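# Hang folded necktie over the stand rail

## Task

Drape the necktie, still folded in half, across the stand's rail so the fold sits on one side and both ends on the other, balanced enough to hang freely without sliding off, and leave the stand standing upright.

## Robot and tools

Robot: two arms on a table, left_arm (a five-finger left hand) and right_arm (a five-finger right hand). Base positions in the scene frame: left_arm at (-0.004, +0.345, 0) m, quat_wxyz (+1.000, 0, 0, -0.009); right_arm at (+0.049, -0.262, 0) m, quat_wxyz (+1.000, 0, 0, 0).

Scene frame: origin at table height, halfway between the nominal bases. +x points out over the table, +z up, and left_arm sits on the +y side (arm names do not match image sides). Reported poses, velocities and targets use this frame; offsets use its axes, and each arm rotates about its own Hand target position.

Hand point: a point fixed to the palm, 0.05 m in front of it and 0.15 m from the wrist mounting face along the fingers. Its +z runs along straight fingers, +y out of the palm; on the right hand +x runs from the thumb toward the little finger, on the left hand +x points toward the thumb. Straight fingers end 0.06-0.07 m past the point, their centre lines 0.06 m behind it (-y). A wrist bracket on the little-finger side can strike things. Printed positions may be wrong by a few cm, and arms often rest 1-3 cm (sometimes 5 cm) short of the command, usually low; this alone does not indicate contact.

The 28-number row (all in [-1, 1], always full even if one arm is idle): left_arm dx, dy, dz, rx, ry, rz; left hand little, ring, middle, index, thumb_bend, thumb_turn, force_limit, speed; then the same 14 for right_arm. Pose numbers are offsets, not poses: they count from that arm's Hand target at the start of the action or move, along scene axes, with 1.0 = 0.6 m or 180 degrees; rx, ry, rz form one rotation vector. Every row in an action counts from the same start, not from the row before; repeating an offset moves further. Six zeros ask nothing new of that arm. Commanded orientation is clipped to 40 degrees from the measured one each step.

Hand numbers are absolute targets: fingers and thumb_bend +1 straight, -1 curled; thumb_turn +1 beside the palm, -1 opposite the fingers. force_limit maps -1..+1 linearly to about 0..10 N at the fingertip (0..15 N for the two thumb motors). speed rises linearly from near 0 at -1 to full at +0.48 and stays full above; full travel takes 0.49 s. For a soft grip close at speed -0.94 or lower. To keep a hand unchanged, resend its last executed eight numbers (if none yet, its hand_measured six plus hand_force_limit and hand_speed). A motor only starts when its target changes by 0.002 or more. With the thumb in front, thumb and fingers enclose things about 0.035-0.065 m thick; thumb tip against the index pad can pinch light items up to about 0.08 m.

Tools:
- execute_actions(actions, cameras): actions is a list of actions; each action is up to 15 rows, one per 1/30 s step, a short table repeating its last row. Images come only for an empty list or when cameras names them.
- move(target, speed, blend, blocking, cameras): target is one 28-number row or a list of up to 15 rows, all offsets from the Hand targets at the move's start. speed in m/s, 0.002 to 4.3, default 0.25 (turns up to twice that in rad/s), one value or one per target. blend in m, default 0 (stop at each target). Paths are straight, do not avoid obstacles, all finish together, and are capped at 10 s. blocking=false returns after about 0.5 s while the move continues.
- wait(seconds 0-3600, cameras), stop(cameras), zoom_image(camera, region [x0,y0,x1,y1], at most 504x504 px), show_instructions(), finished_scene(scene=1).

Cameras: cam_high, cam_low, cam_rail_right, cam_roll_left (896x504) and cam_left_wrist, cam_right_wrist (672x504). cameras=["all"] shows all, [] none.

Results: end_effector_position (m) and end_effector_quat_wxyz per arm in scene frame; Hand target (last commanded pose after clipping, base of next offsets); joint positions, velocities (may read within noise) and torques; per hand hand_measured, hand_stopped_by (moving, target, force, stalled, fault), hand_load_n (positive pushes finger open; near 0 after a lost grip), hand_force_limit, hand_speed. A move adds a move: line such as done, off_target, moving, held or fault, plus limits=paced (pose clipped) or limits=held (steps withheld). If an arm rests short, resend the missing distance as an offset; to stop pressing on something, command back past the hand point.

Avoid: anything leaving the table, drops even of millimetres, releasing moving items, fast or hard contact, hitting the stand or table hard, arms or hands touching each other, gripping the other hand's fingers, excessive finger loads, and knocking the stand over. Arm stops cost time. Holding loads or stretched arms heats motors; at 85 °C a MOTOR HOT line appears and at 100 °C that arm goes limp for 30-60 s. Loose objects may occasionally get nudged. Before finishing, the tie must stay hung on its own with the stand upright.

Each tool is called after "Call:" as name(argument=value, ...) on one line, values as JSON.

Reference images:

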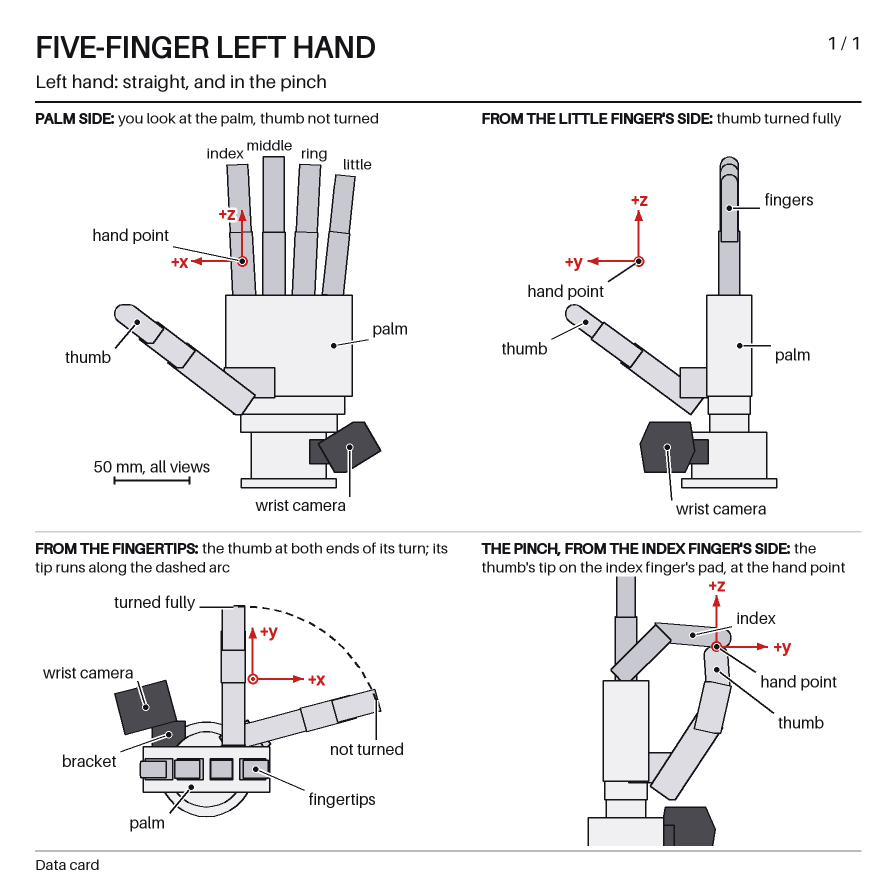

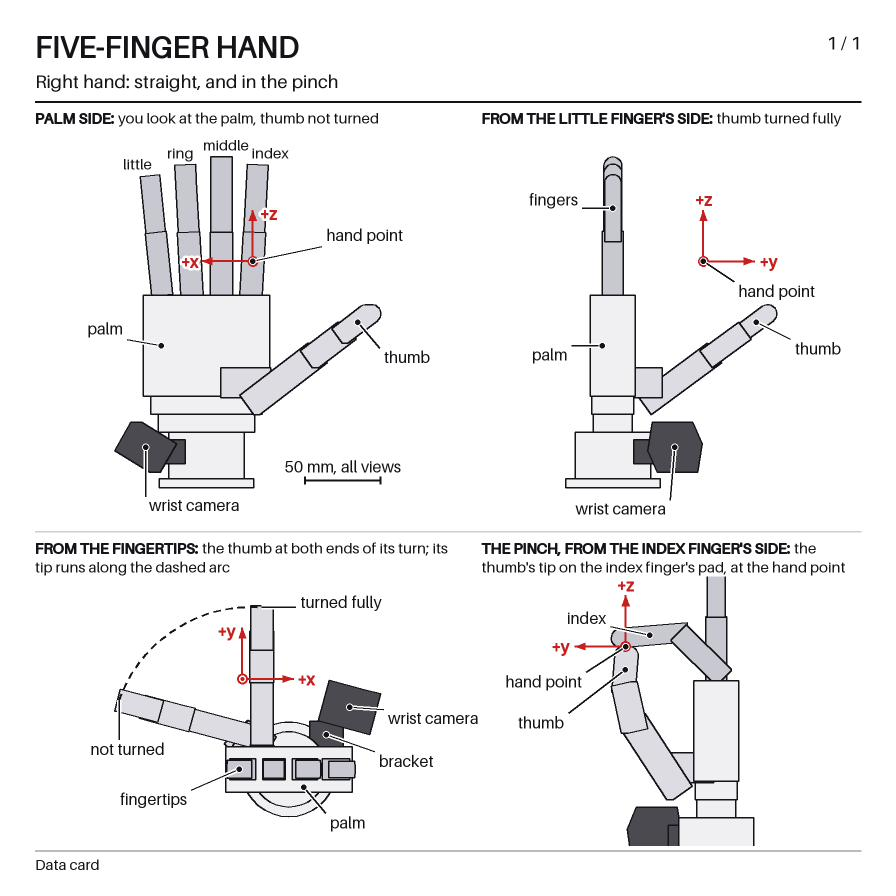

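## Session

Call:
execute_actions(actions=[])

Scene clock: 0.00 s.
left_arm: end_effector_position=(+0.5887, +0.2554, +0.1845) hand_measured=(+1.000, +1.000, +1.000, +1.000, +1.000, +1.000) hand_load_n=(+0.0, +0.0, +0.0, +0.0, +0.0, +0.0) hand_stopped_by=(target, target, target, target, target, target) hand_force_limit=0.00 hand_speed=-0.80 end_effector_quat_wxyz=(-0.025, +0.883, -0.468, -0.003) | right_arm: end_effector_position=(+0.6557, -0.3884, +0.1291) hand_measured=(+1.000, +1.000, +1.000, +1.000, +1.000, +1.000) hand_load_n=(+0.0, +0.0, +0.0, +0.0, +0.0, +0.0) hand_stopped_by=(target, target, target, target, target, target) hand_force_limit=0.00 hand_speed=-0.80 end_effector_quat_wxyz=(+0.397, -0.188, +0.890, -0.123)
Joint positions: left_arm=[-0.045 1.995 2.016 -1.577 -0.049 -0.659] | right_arm=[-0.374 1.62 1.075 -0.188 -0.212 0.875]
Joint velocities: within noise
Joint torques (N m): no reading
Motor temperatures (°C): left_arm=[33 28 26 25 26 25] | right_arm=[25 30 30 26 27 30]
Heat: left arm: hottest waist 33 °C; right arm: hottest shoulder 30 °C.
Hand target: left_arm +0.5942, +0.2551, +0.1901; -0.029, +0.883, -0.468, +0.005 | right_arm +0.6626, -0.3911, +0.1370; +0.404, -0.188, +0.886, -0.128

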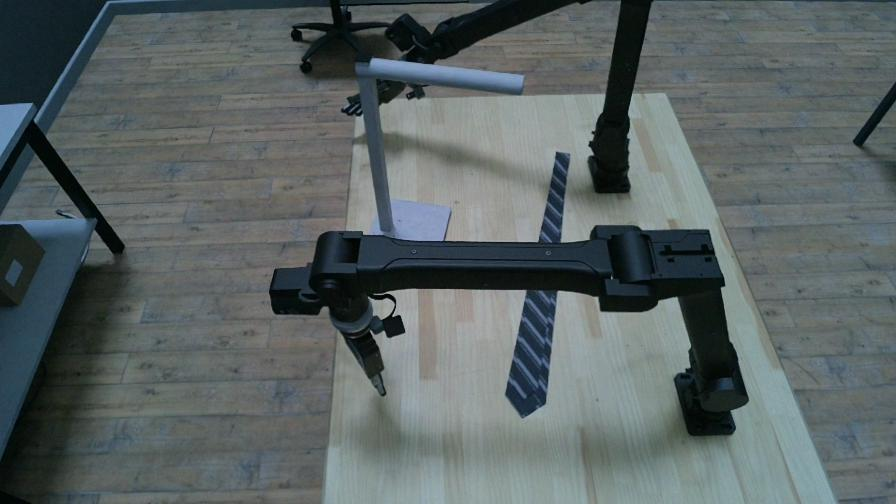

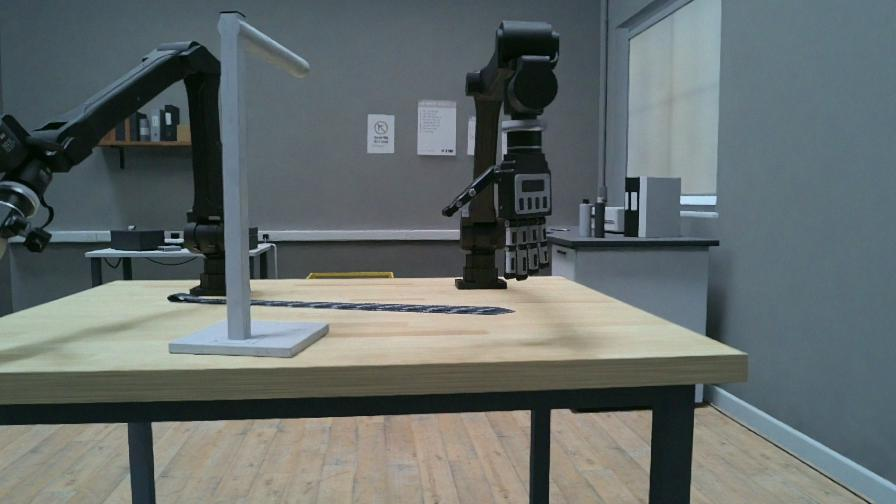

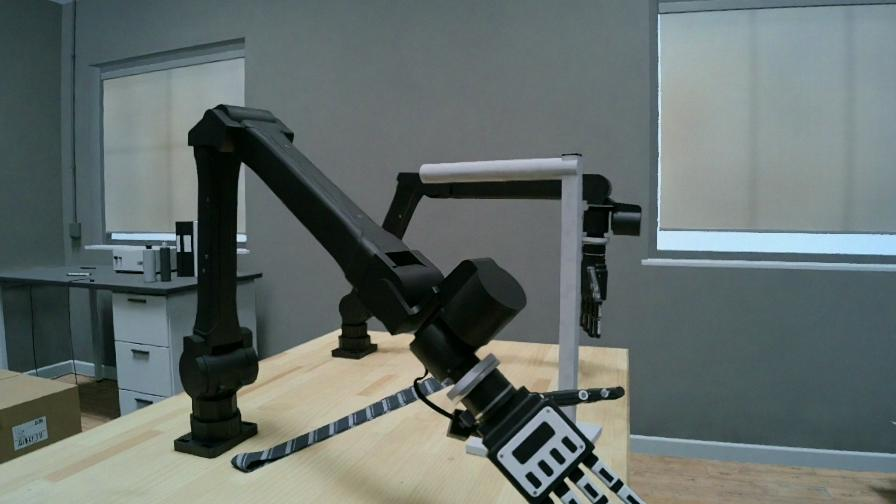

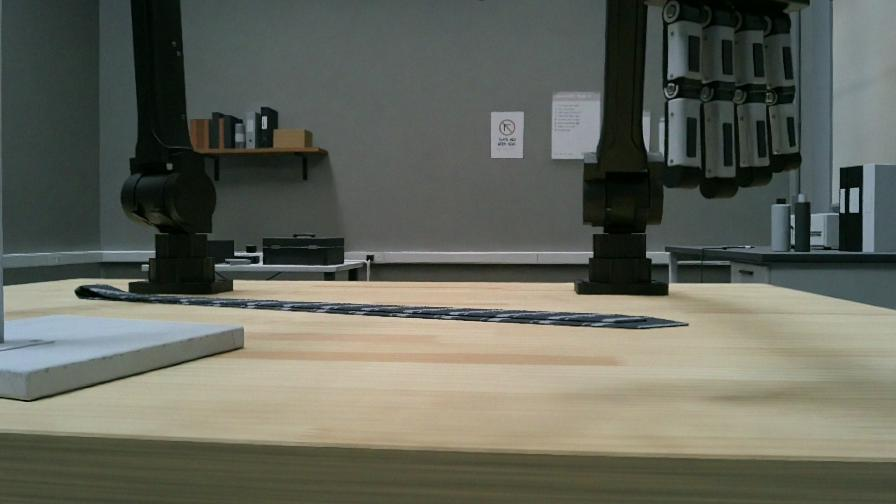

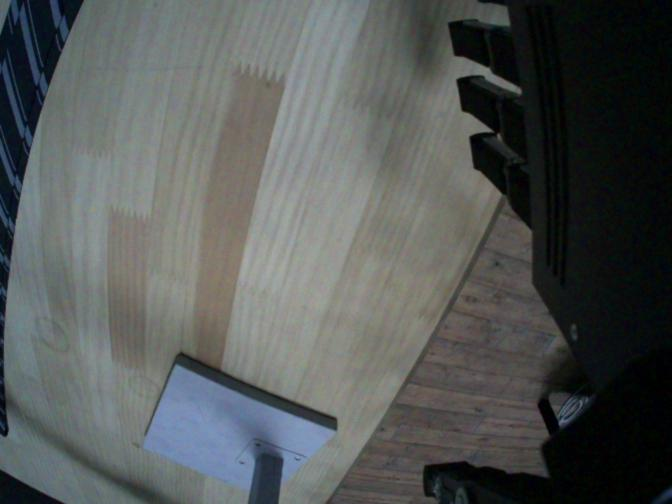

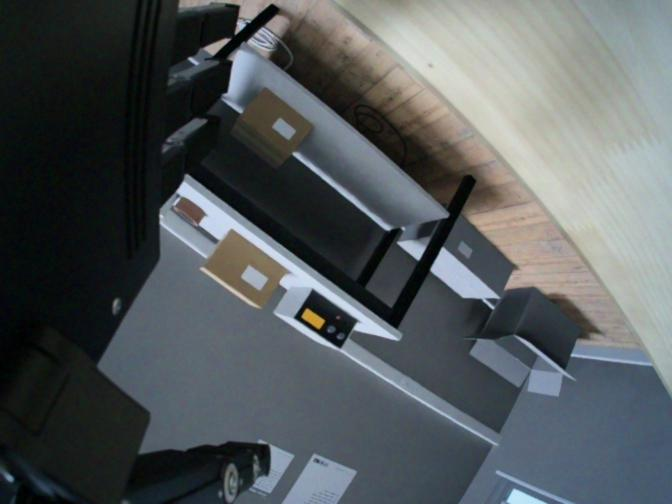

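Call:
zoom_image(camera="cam_high", region=[340, 40, 720, 440])

Call:
zoom_image(camera="cam_low", region=[150, 0, 550, 380])

Call:
zoom_image(camera="cam_rail_right", region=[170, 120, 640, 504])

Call:
zoom_image(camera="cam_roll_left", region=[50, 250, 400, 360])

Call:
zoom_image(camera="cam_roll_left", region=[380, 250, 730, 360])

Scaled by 1.260 from the camera's image (finer frame: 1280x720).

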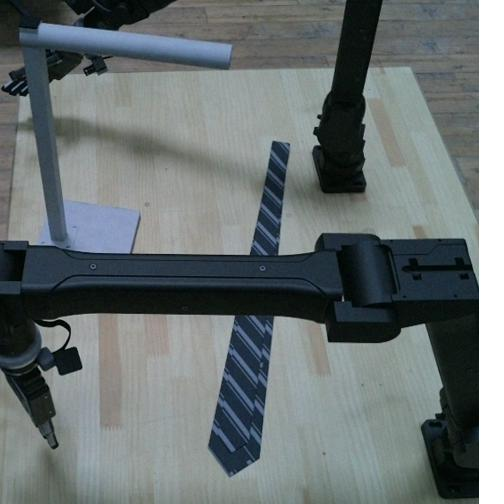

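Scaled by 1.260 from the camera's image (finer frame: 1280x720).

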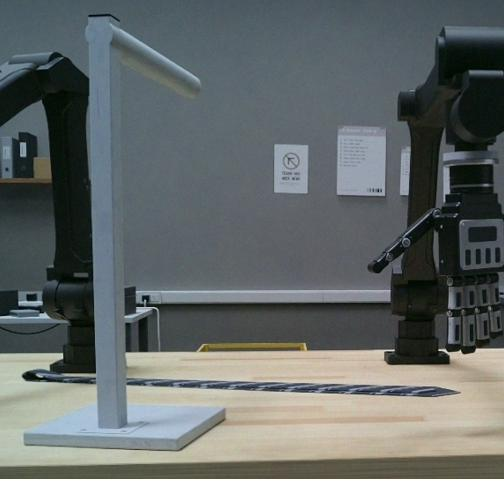

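Scaled by 1.072 from the camera's image (finer frame: 1280x720).

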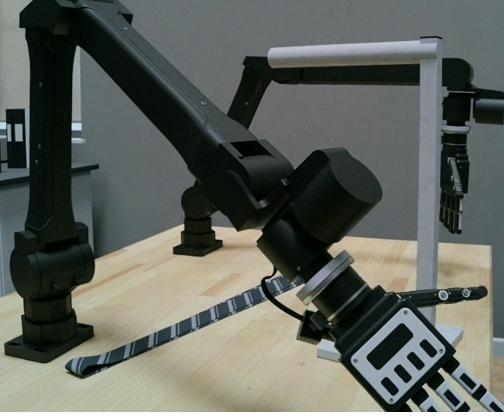

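Scaled by 1.440 from the camera's image (finer frame: 1280x720).

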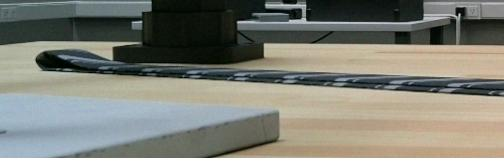

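Scaled by 1.440 from the camera's image (finer frame: 1280x720).

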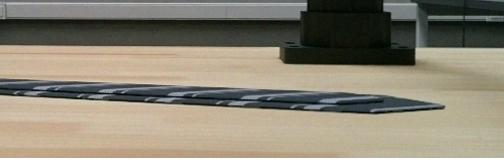

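Call:
move(target=[-0.49, -0.258, 0.2, 0.053, -0.320, -0.245, 1,1,1,1,1,1,0,-0.8, 0,0,0,0,0,0,1,1,1,1,1,1,0,-0.8], speed=0.2, cameras=["all"])

Scene clock: 210.60 s.
left_arm: end_effector_position=(+0.2998, +0.1030, +0.3076) hand_measured=(+1.000, +1.000, +1.000, +1.000, +1.000, +1.000) hand_load_n=(+0.0, -0.5, +0.5, +0.0, +0.0, +0.0) hand_stopped_by=(target, target, target, target, target, target) hand_force_limit=0.00 hand_speed=-0.80 end_effector_quat_wxyz=(+0.307, -0.543, +0.680, -0.386) | right_arm: end_effector_position=(+0.6557, -0.3884, +0.1291) hand_measured=(+1.000, +1.000, +1.000, +1.000, +1.000, +1.000) hand_load_n=(+0.0, +0.0, +0.0, +0.0, +0.0, +0.0) hand_stopped_by=(target, target, target, target, target, target) hand_force_limit=0.00 hand_speed=-0.80 end_effector_quat_wxyz=(+0.397, -0.188, +0.890, -0.123)
Joint positions: left_arm=[-0.775 0.824 0.947 -0.739 -0.48 -0.318] | right_arm=[-0.374 1.62 1.075 -0.188 -0.212 0.875]
Joint torques (N m): left_arm=[-1.38 -3.6 9.14 2.32 -0.28 0.05] | right_arm=[0.85 -10.46 10.21 2.21 -0.16 0.11]
Motor temperatures (°C): left_arm=[32 33 31 25 25 24] | right_arm=[25 31 37 26 25 29]
Heat: left arm: hottest shoulder 33 °C; right arm: hottest elbow 37 °C.
Hand target: left_arm +0.3001, +0.1003, +0.3102; +0.309, -0.537, +0.680, -0.392 | right_arm +0.6626, -0.3911, +0.1370; +0.404, -0.188, +0.886, -0.128
Off the commanded pose: left_arm 0.004 m, 1 deg | right_arm 0.011 m, 1 deg.
move: done

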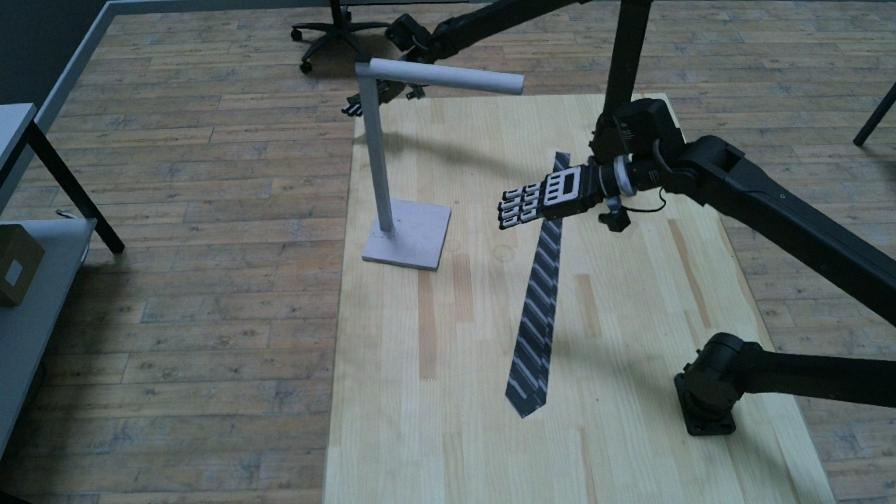

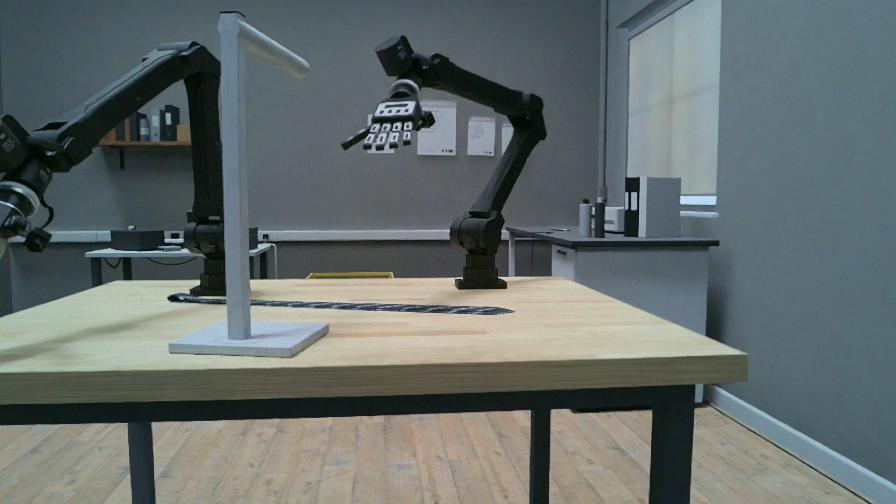

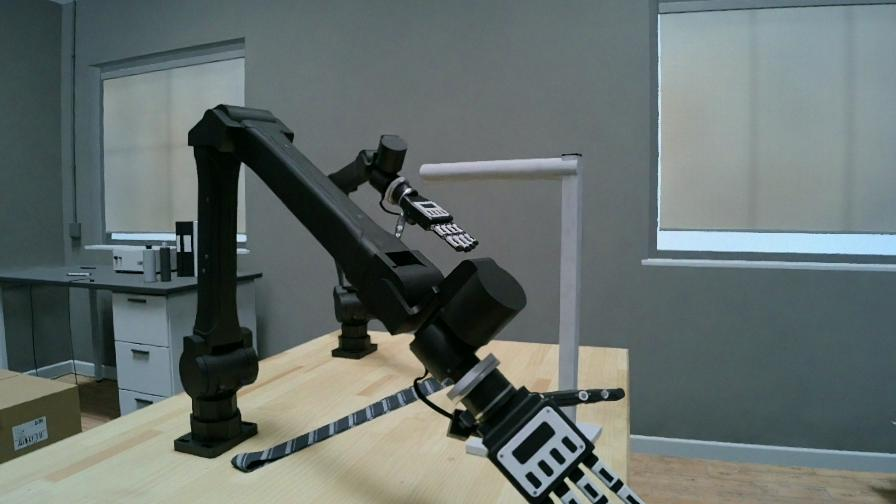

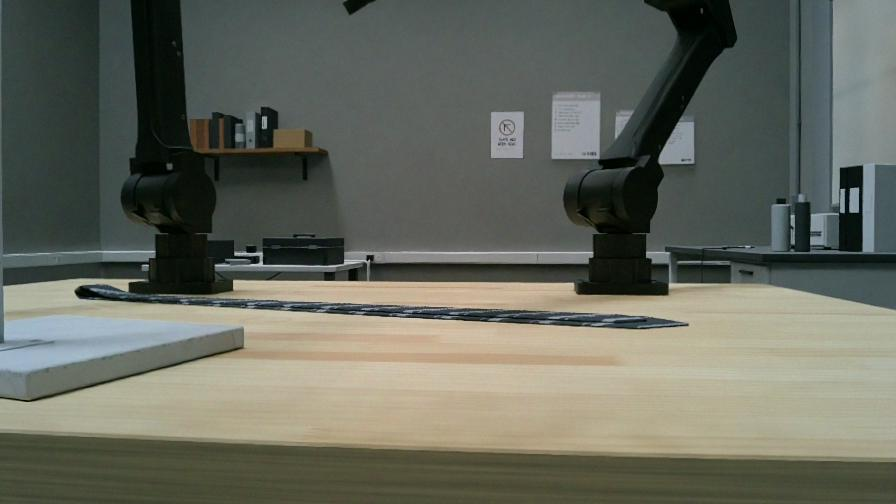

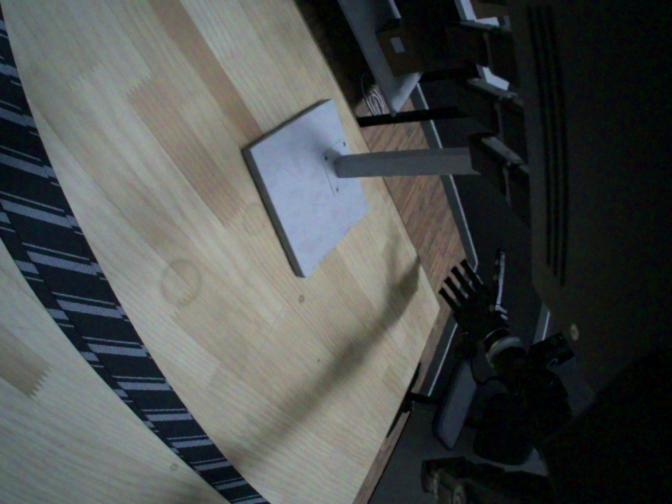

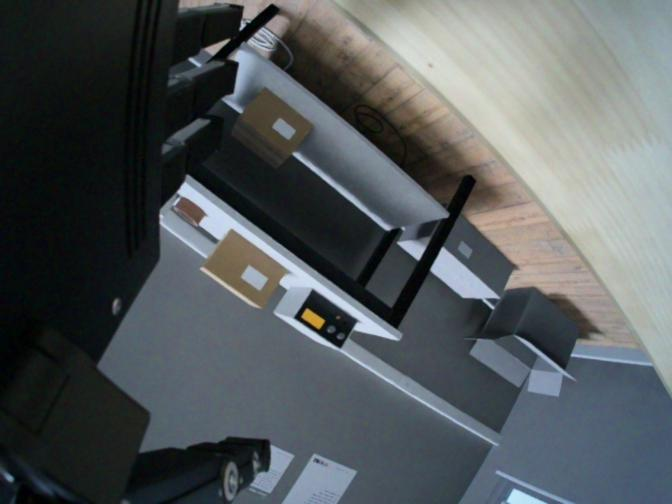

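Call:
zoom_image(camera="cam_high", region=[460, 140, 640, 290])

Call:
zoom_image(camera="cam_high", region=[460, 270, 640, 430])

Call:
zoom_image(camera="cam_left_wrist", region=[0, 0, 504, 504])

Scaled by 2.800 from the camera's image (finer frame: 1280x720).

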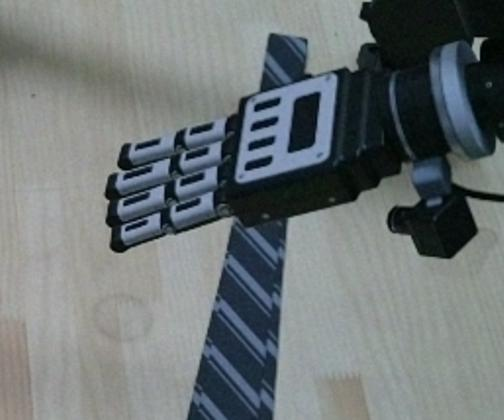

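Scaled by 2.800 from the camera's image (finer frame: 1280x720).

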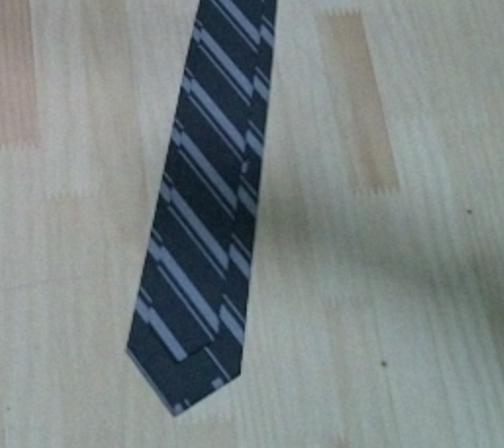

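Scaled by 1.000.

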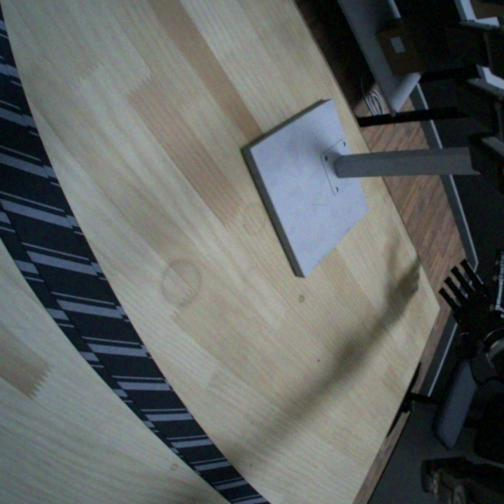

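Call:
move(target=[-0.0835, -0.117, -0.3, 0,0,0, 1,1,0.3,0.3,0.5,-1,-0.4,-0.3, 0,0,0,0,0,0,1,1,1,1,1,1,0,-0.8], speed=0.15, cameras=["all"])

Scene clock: 314.97 s.
left_arm: end_effector_position=(+0.2503, +0.0361, +0.1277) hand_measured=(+1.000, +1.000, +0.300, +0.300, +0.500, -1.000) hand_load_n=(+0.0, +0.0, +0.0, +0.0, +0.0, +0.0) hand_stopped_by=(target, target, target, target, target, target) hand_force_limit=-0.40 hand_speed=-0.30 end_effector_quat_wxyz=(+0.313, -0.535, +0.684, -0.384) | right_arm: end_effector_position=(+0.6557, -0.3884, +0.1291) hand_measured=(+1.000, +1.000, +1.000, +1.000, +1.000, +1.000) hand_load_n=(+0.0, +0.0, +0.0, +0.0, +0.0, -0.5) hand_stopped_by=(target, target, target, target, target, target) hand_force_limit=0.00 hand_speed=-0.80 end_effector_quat_wxyz=(+0.397, -0.188, +0.890, -0.123)
Joint positions: left_arm=[-1.079 1.011 0.583 -0.316 -0.721 -0.526] | right_arm=[-0.374 1.62 1.075 -0.188 -0.212 0.875]
Joint torques (N m): left_arm=[-1.49 -4.54 8.51 2.09 -0.44 -0.1] | right_arm=[0.56 -9.88 9.96 2.03 -0.15 0.16]
Motor temperatures (°C): left_arm=[31 28 33 25 25 24] | right_arm=[25 30 37 26 25 29]
Heat: left arm: hottest elbow 33 °C; right arm: hottest elbow 37 °C.
Hand target: left_arm +0.2500, +0.0301, +0.1302; +0.309, -0.537, +0.680, -0.392 | right_arm +0.6626, -0.3911, +0.1370; +0.404, -0.188, +0.886, -0.128
Off the commanded pose: left_arm 0.006 m, 1 deg | right_arm 0.011 m, 1 deg.
move: done

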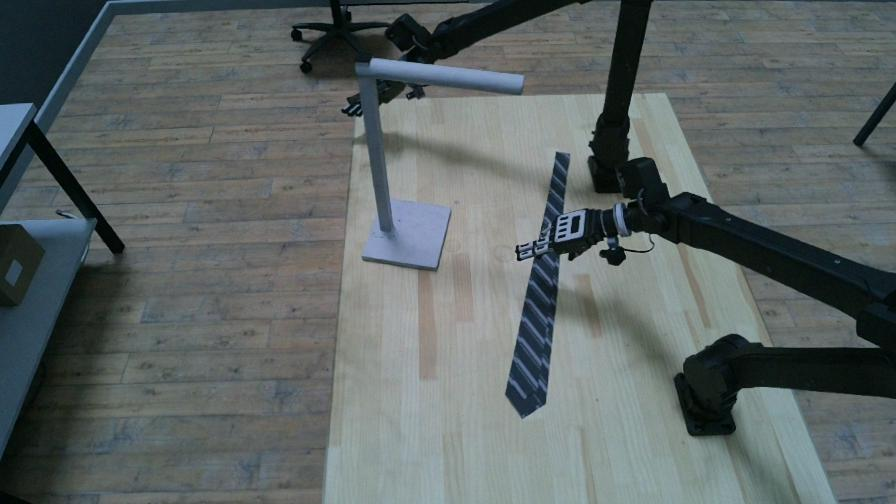

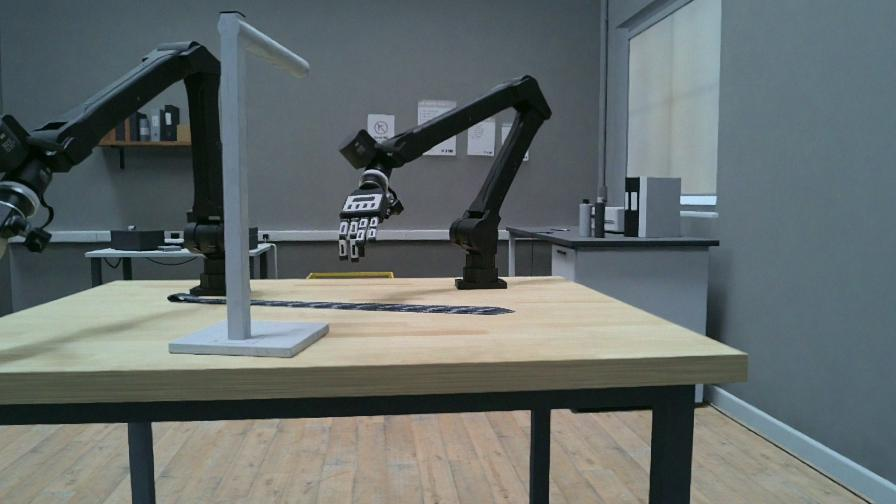

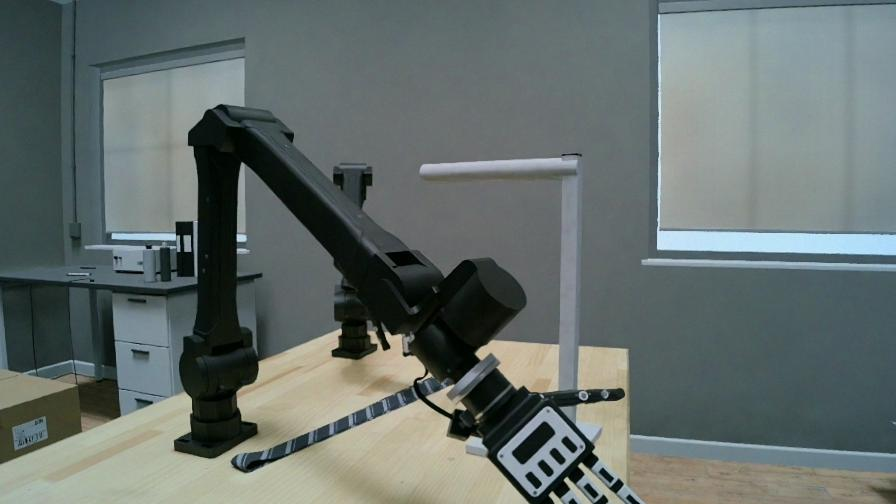

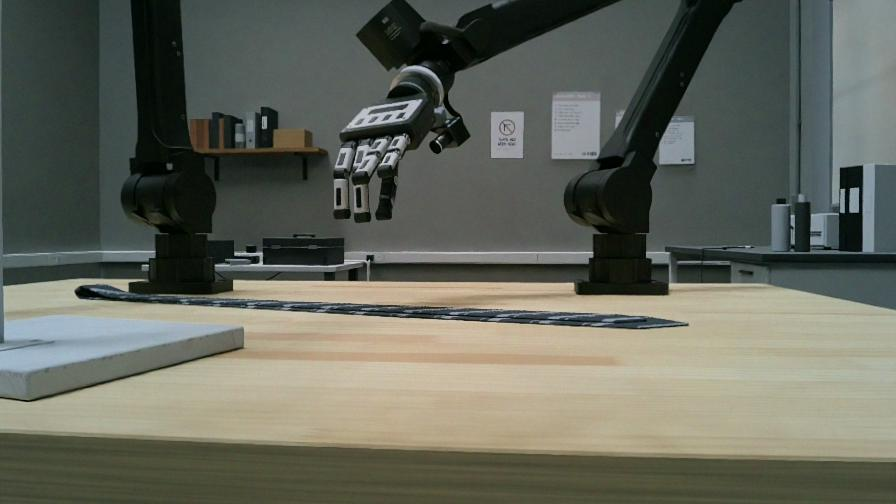

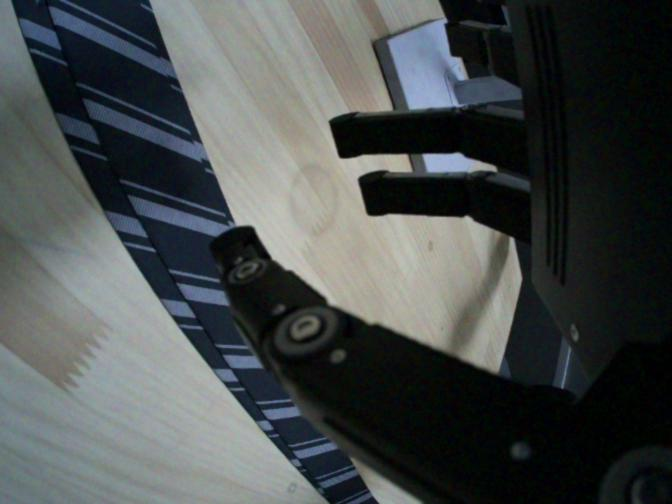

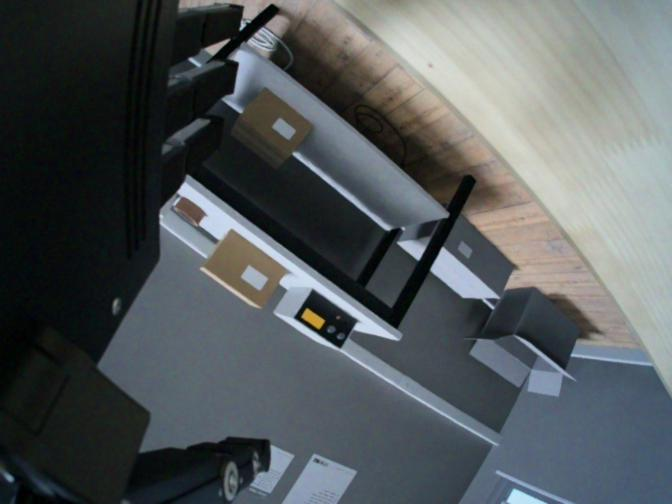

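Call:
zoom_image(camera="cam_high", region=[490, 180, 630, 300])

Call:
zoom_image(camera="cam_roll_left", region=[300, 60, 500, 320])

Scaled by 3.600 from the camera's image (finer frame: 1280x720).

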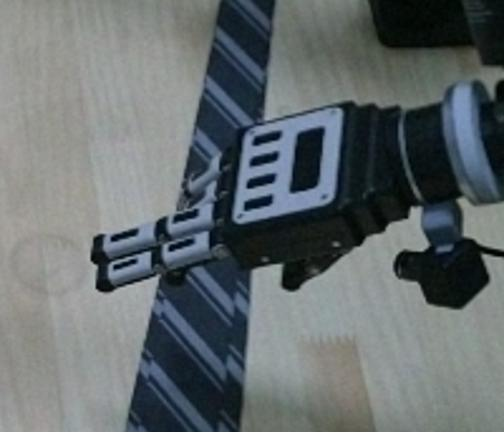

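Scaled by 1.938 from the camera's image (finer frame: 1280x720).

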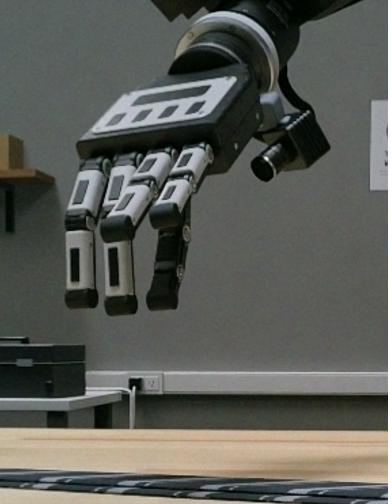

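Call:
move(target=[0, -0.01, -0.13, 0,0,0, 1,1,0.3,0.3,0.5,-1,-0.4,-0.3, 0,0,0,0,0,0,1,1,1,1,1,1,0,-0.8], speed=0.1, cameras=["all"])

Call:
zoom_image(camera="cam_high", region=[490, 190, 630, 310])

Call:
zoom_image(camera="cam_roll_left", region=[300, 120, 520, 340])

Call:
zoom_image(camera="cam_low", region=[300, 180, 440, 330])

Scene clock: 352.40 s.
left_arm: end_effector_position=(+0.2519, +0.0294, +0.0518) hand_measured=(+1.000, +1.000, +0.300, +0.300, +0.500, -1.000) hand_load_n=(+0.0, +0.0, +0.0, +0.0, +0.5, +0.0) hand_stopped_by=(target, target, target, target, target, target) hand_force_limit=-0.40 hand_speed=-0.30 end_effector_quat_wxyz=(+0.313, -0.537, +0.682, -0.386) | right_arm: end_effector_position=(+0.6557, -0.3884, +0.1291) hand_measured=(+1.000, +1.000, +1.000, +1.000, +1.000, +1.000) hand_load_n=(+0.0, +0.0, +0.0, +0.0, +0.0, +0.0) hand_stopped_by=(target, target, target, target, target, target) hand_force_limit=0.00 hand_speed=-0.80 end_effector_quat_wxyz=(+0.397, -0.188, +0.890, -0.123)
Joint positions: left_arm=[-1.085 1.201 0.467 -0.011 -0.728 -0.536] | right_arm=[-0.374 1.62 1.075 -0.188 -0.212 0.875]
Joint torques (N m): left_arm=[-1.67 -5.42 6.93 2.14 -0.44 -0.11] | right_arm=[1.38 -9.99 10.13 2.18 -0.19 0.09]
Heat: left arm: hottest elbow 33 °C; right arm: hottest elbow 37 °C.
Hand target: left_arm +0.2500, +0.0242, +0.0521; +0.309, -0.537, +0.680, -0.392 | right_arm +0.6626, -0.3911, +0.1370; +0.404, -0.188, +0.886, -0.128
Off the commanded pose: left_arm 0.006 m, 1 deg | right_arm 0.011 m, 1 deg.
move: done

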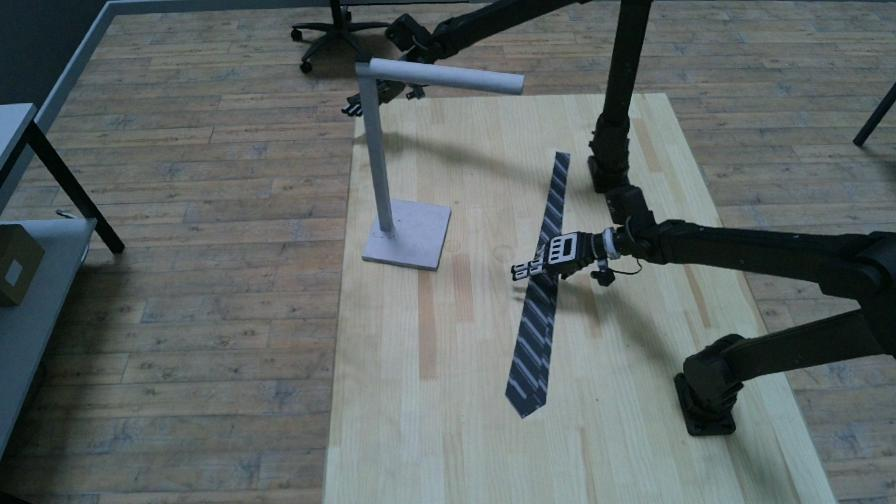

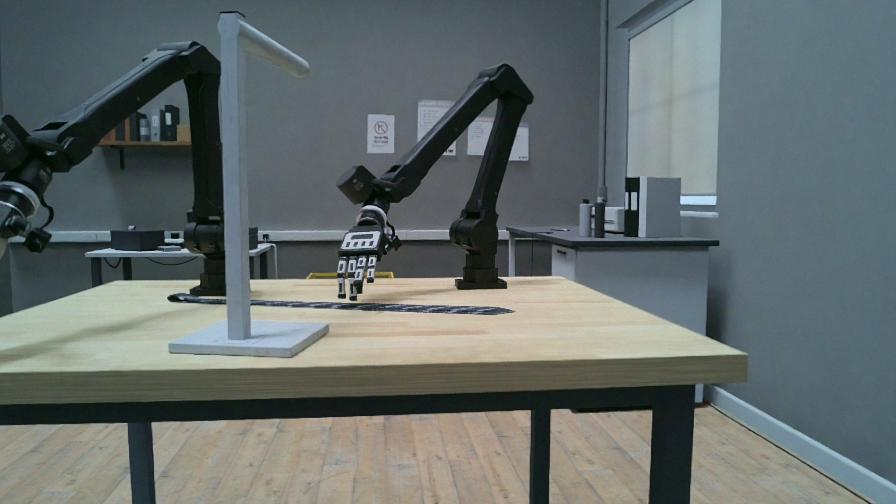

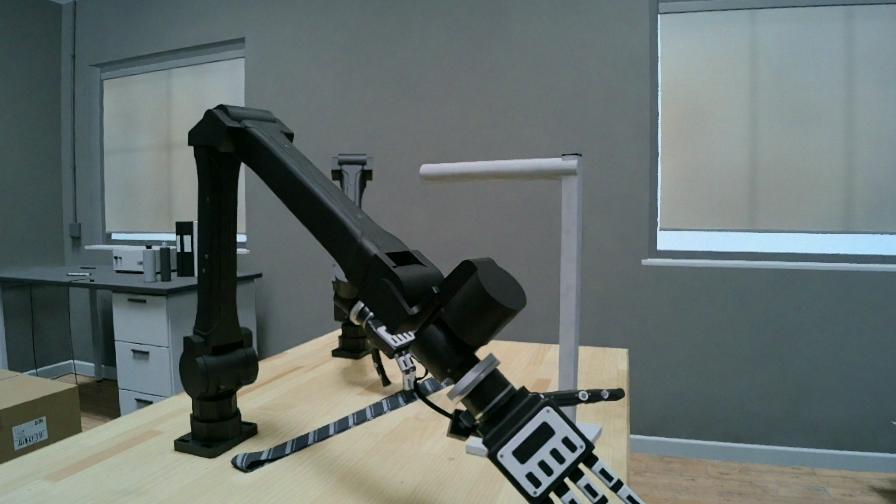

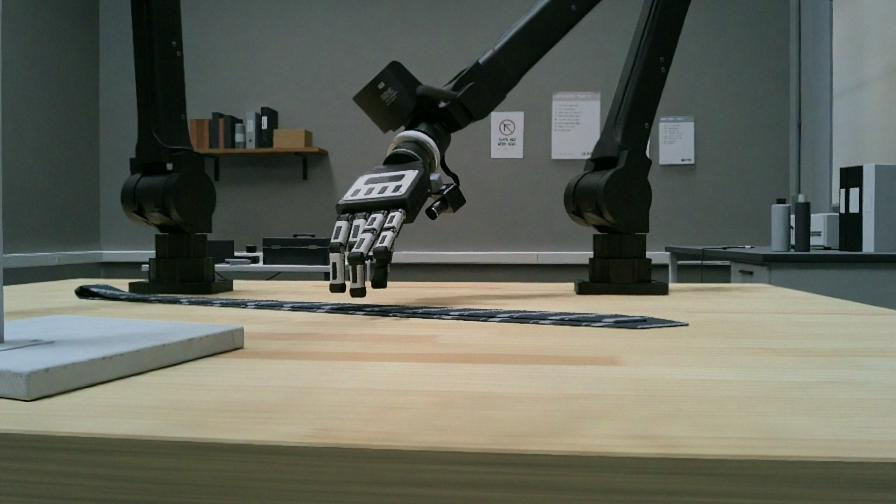

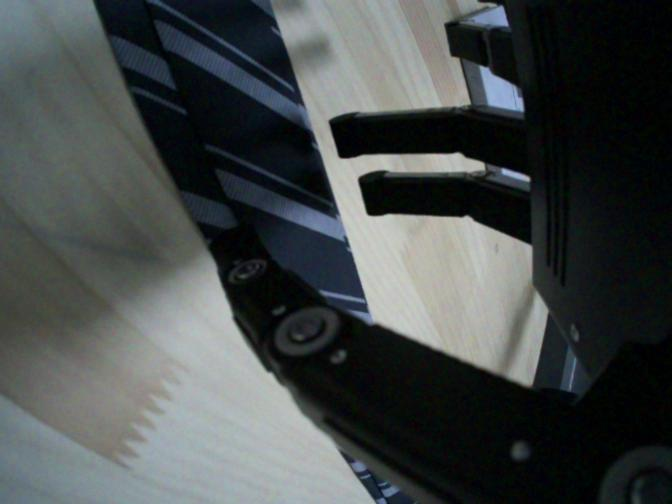

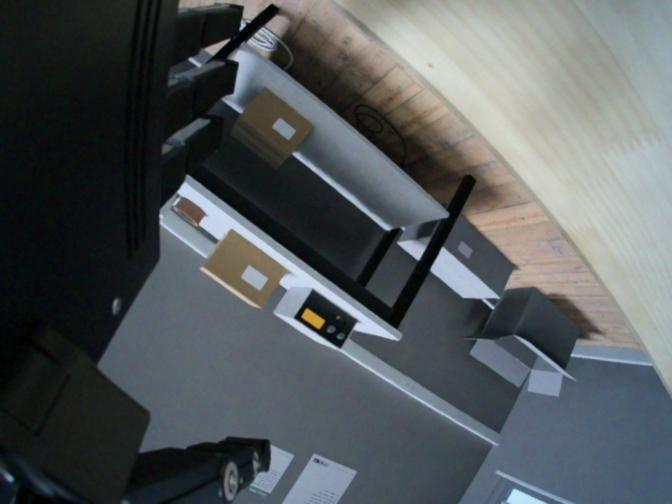

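Scaled by 3.600 from the camera's image (finer frame: 1280x720).

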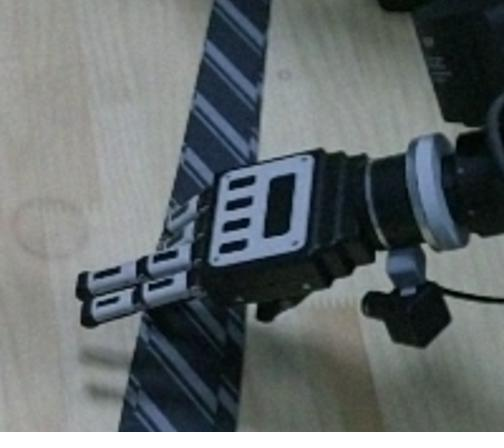

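Scaled by 2.291 from the camera's image (finer frame: 1280x720).

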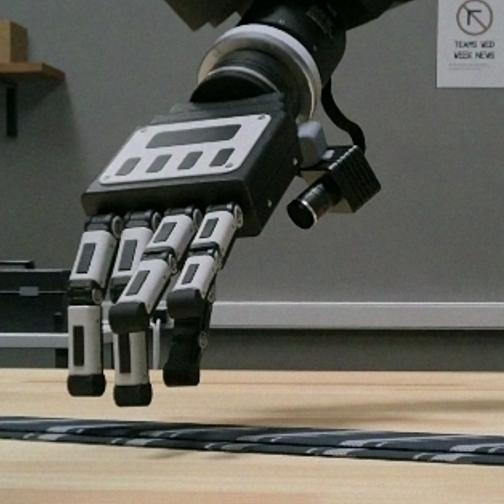

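Scaled by 3.360 from the camera's image (finer frame: 1280x720).

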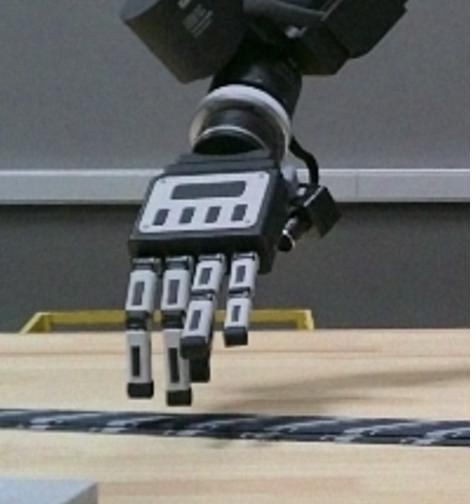

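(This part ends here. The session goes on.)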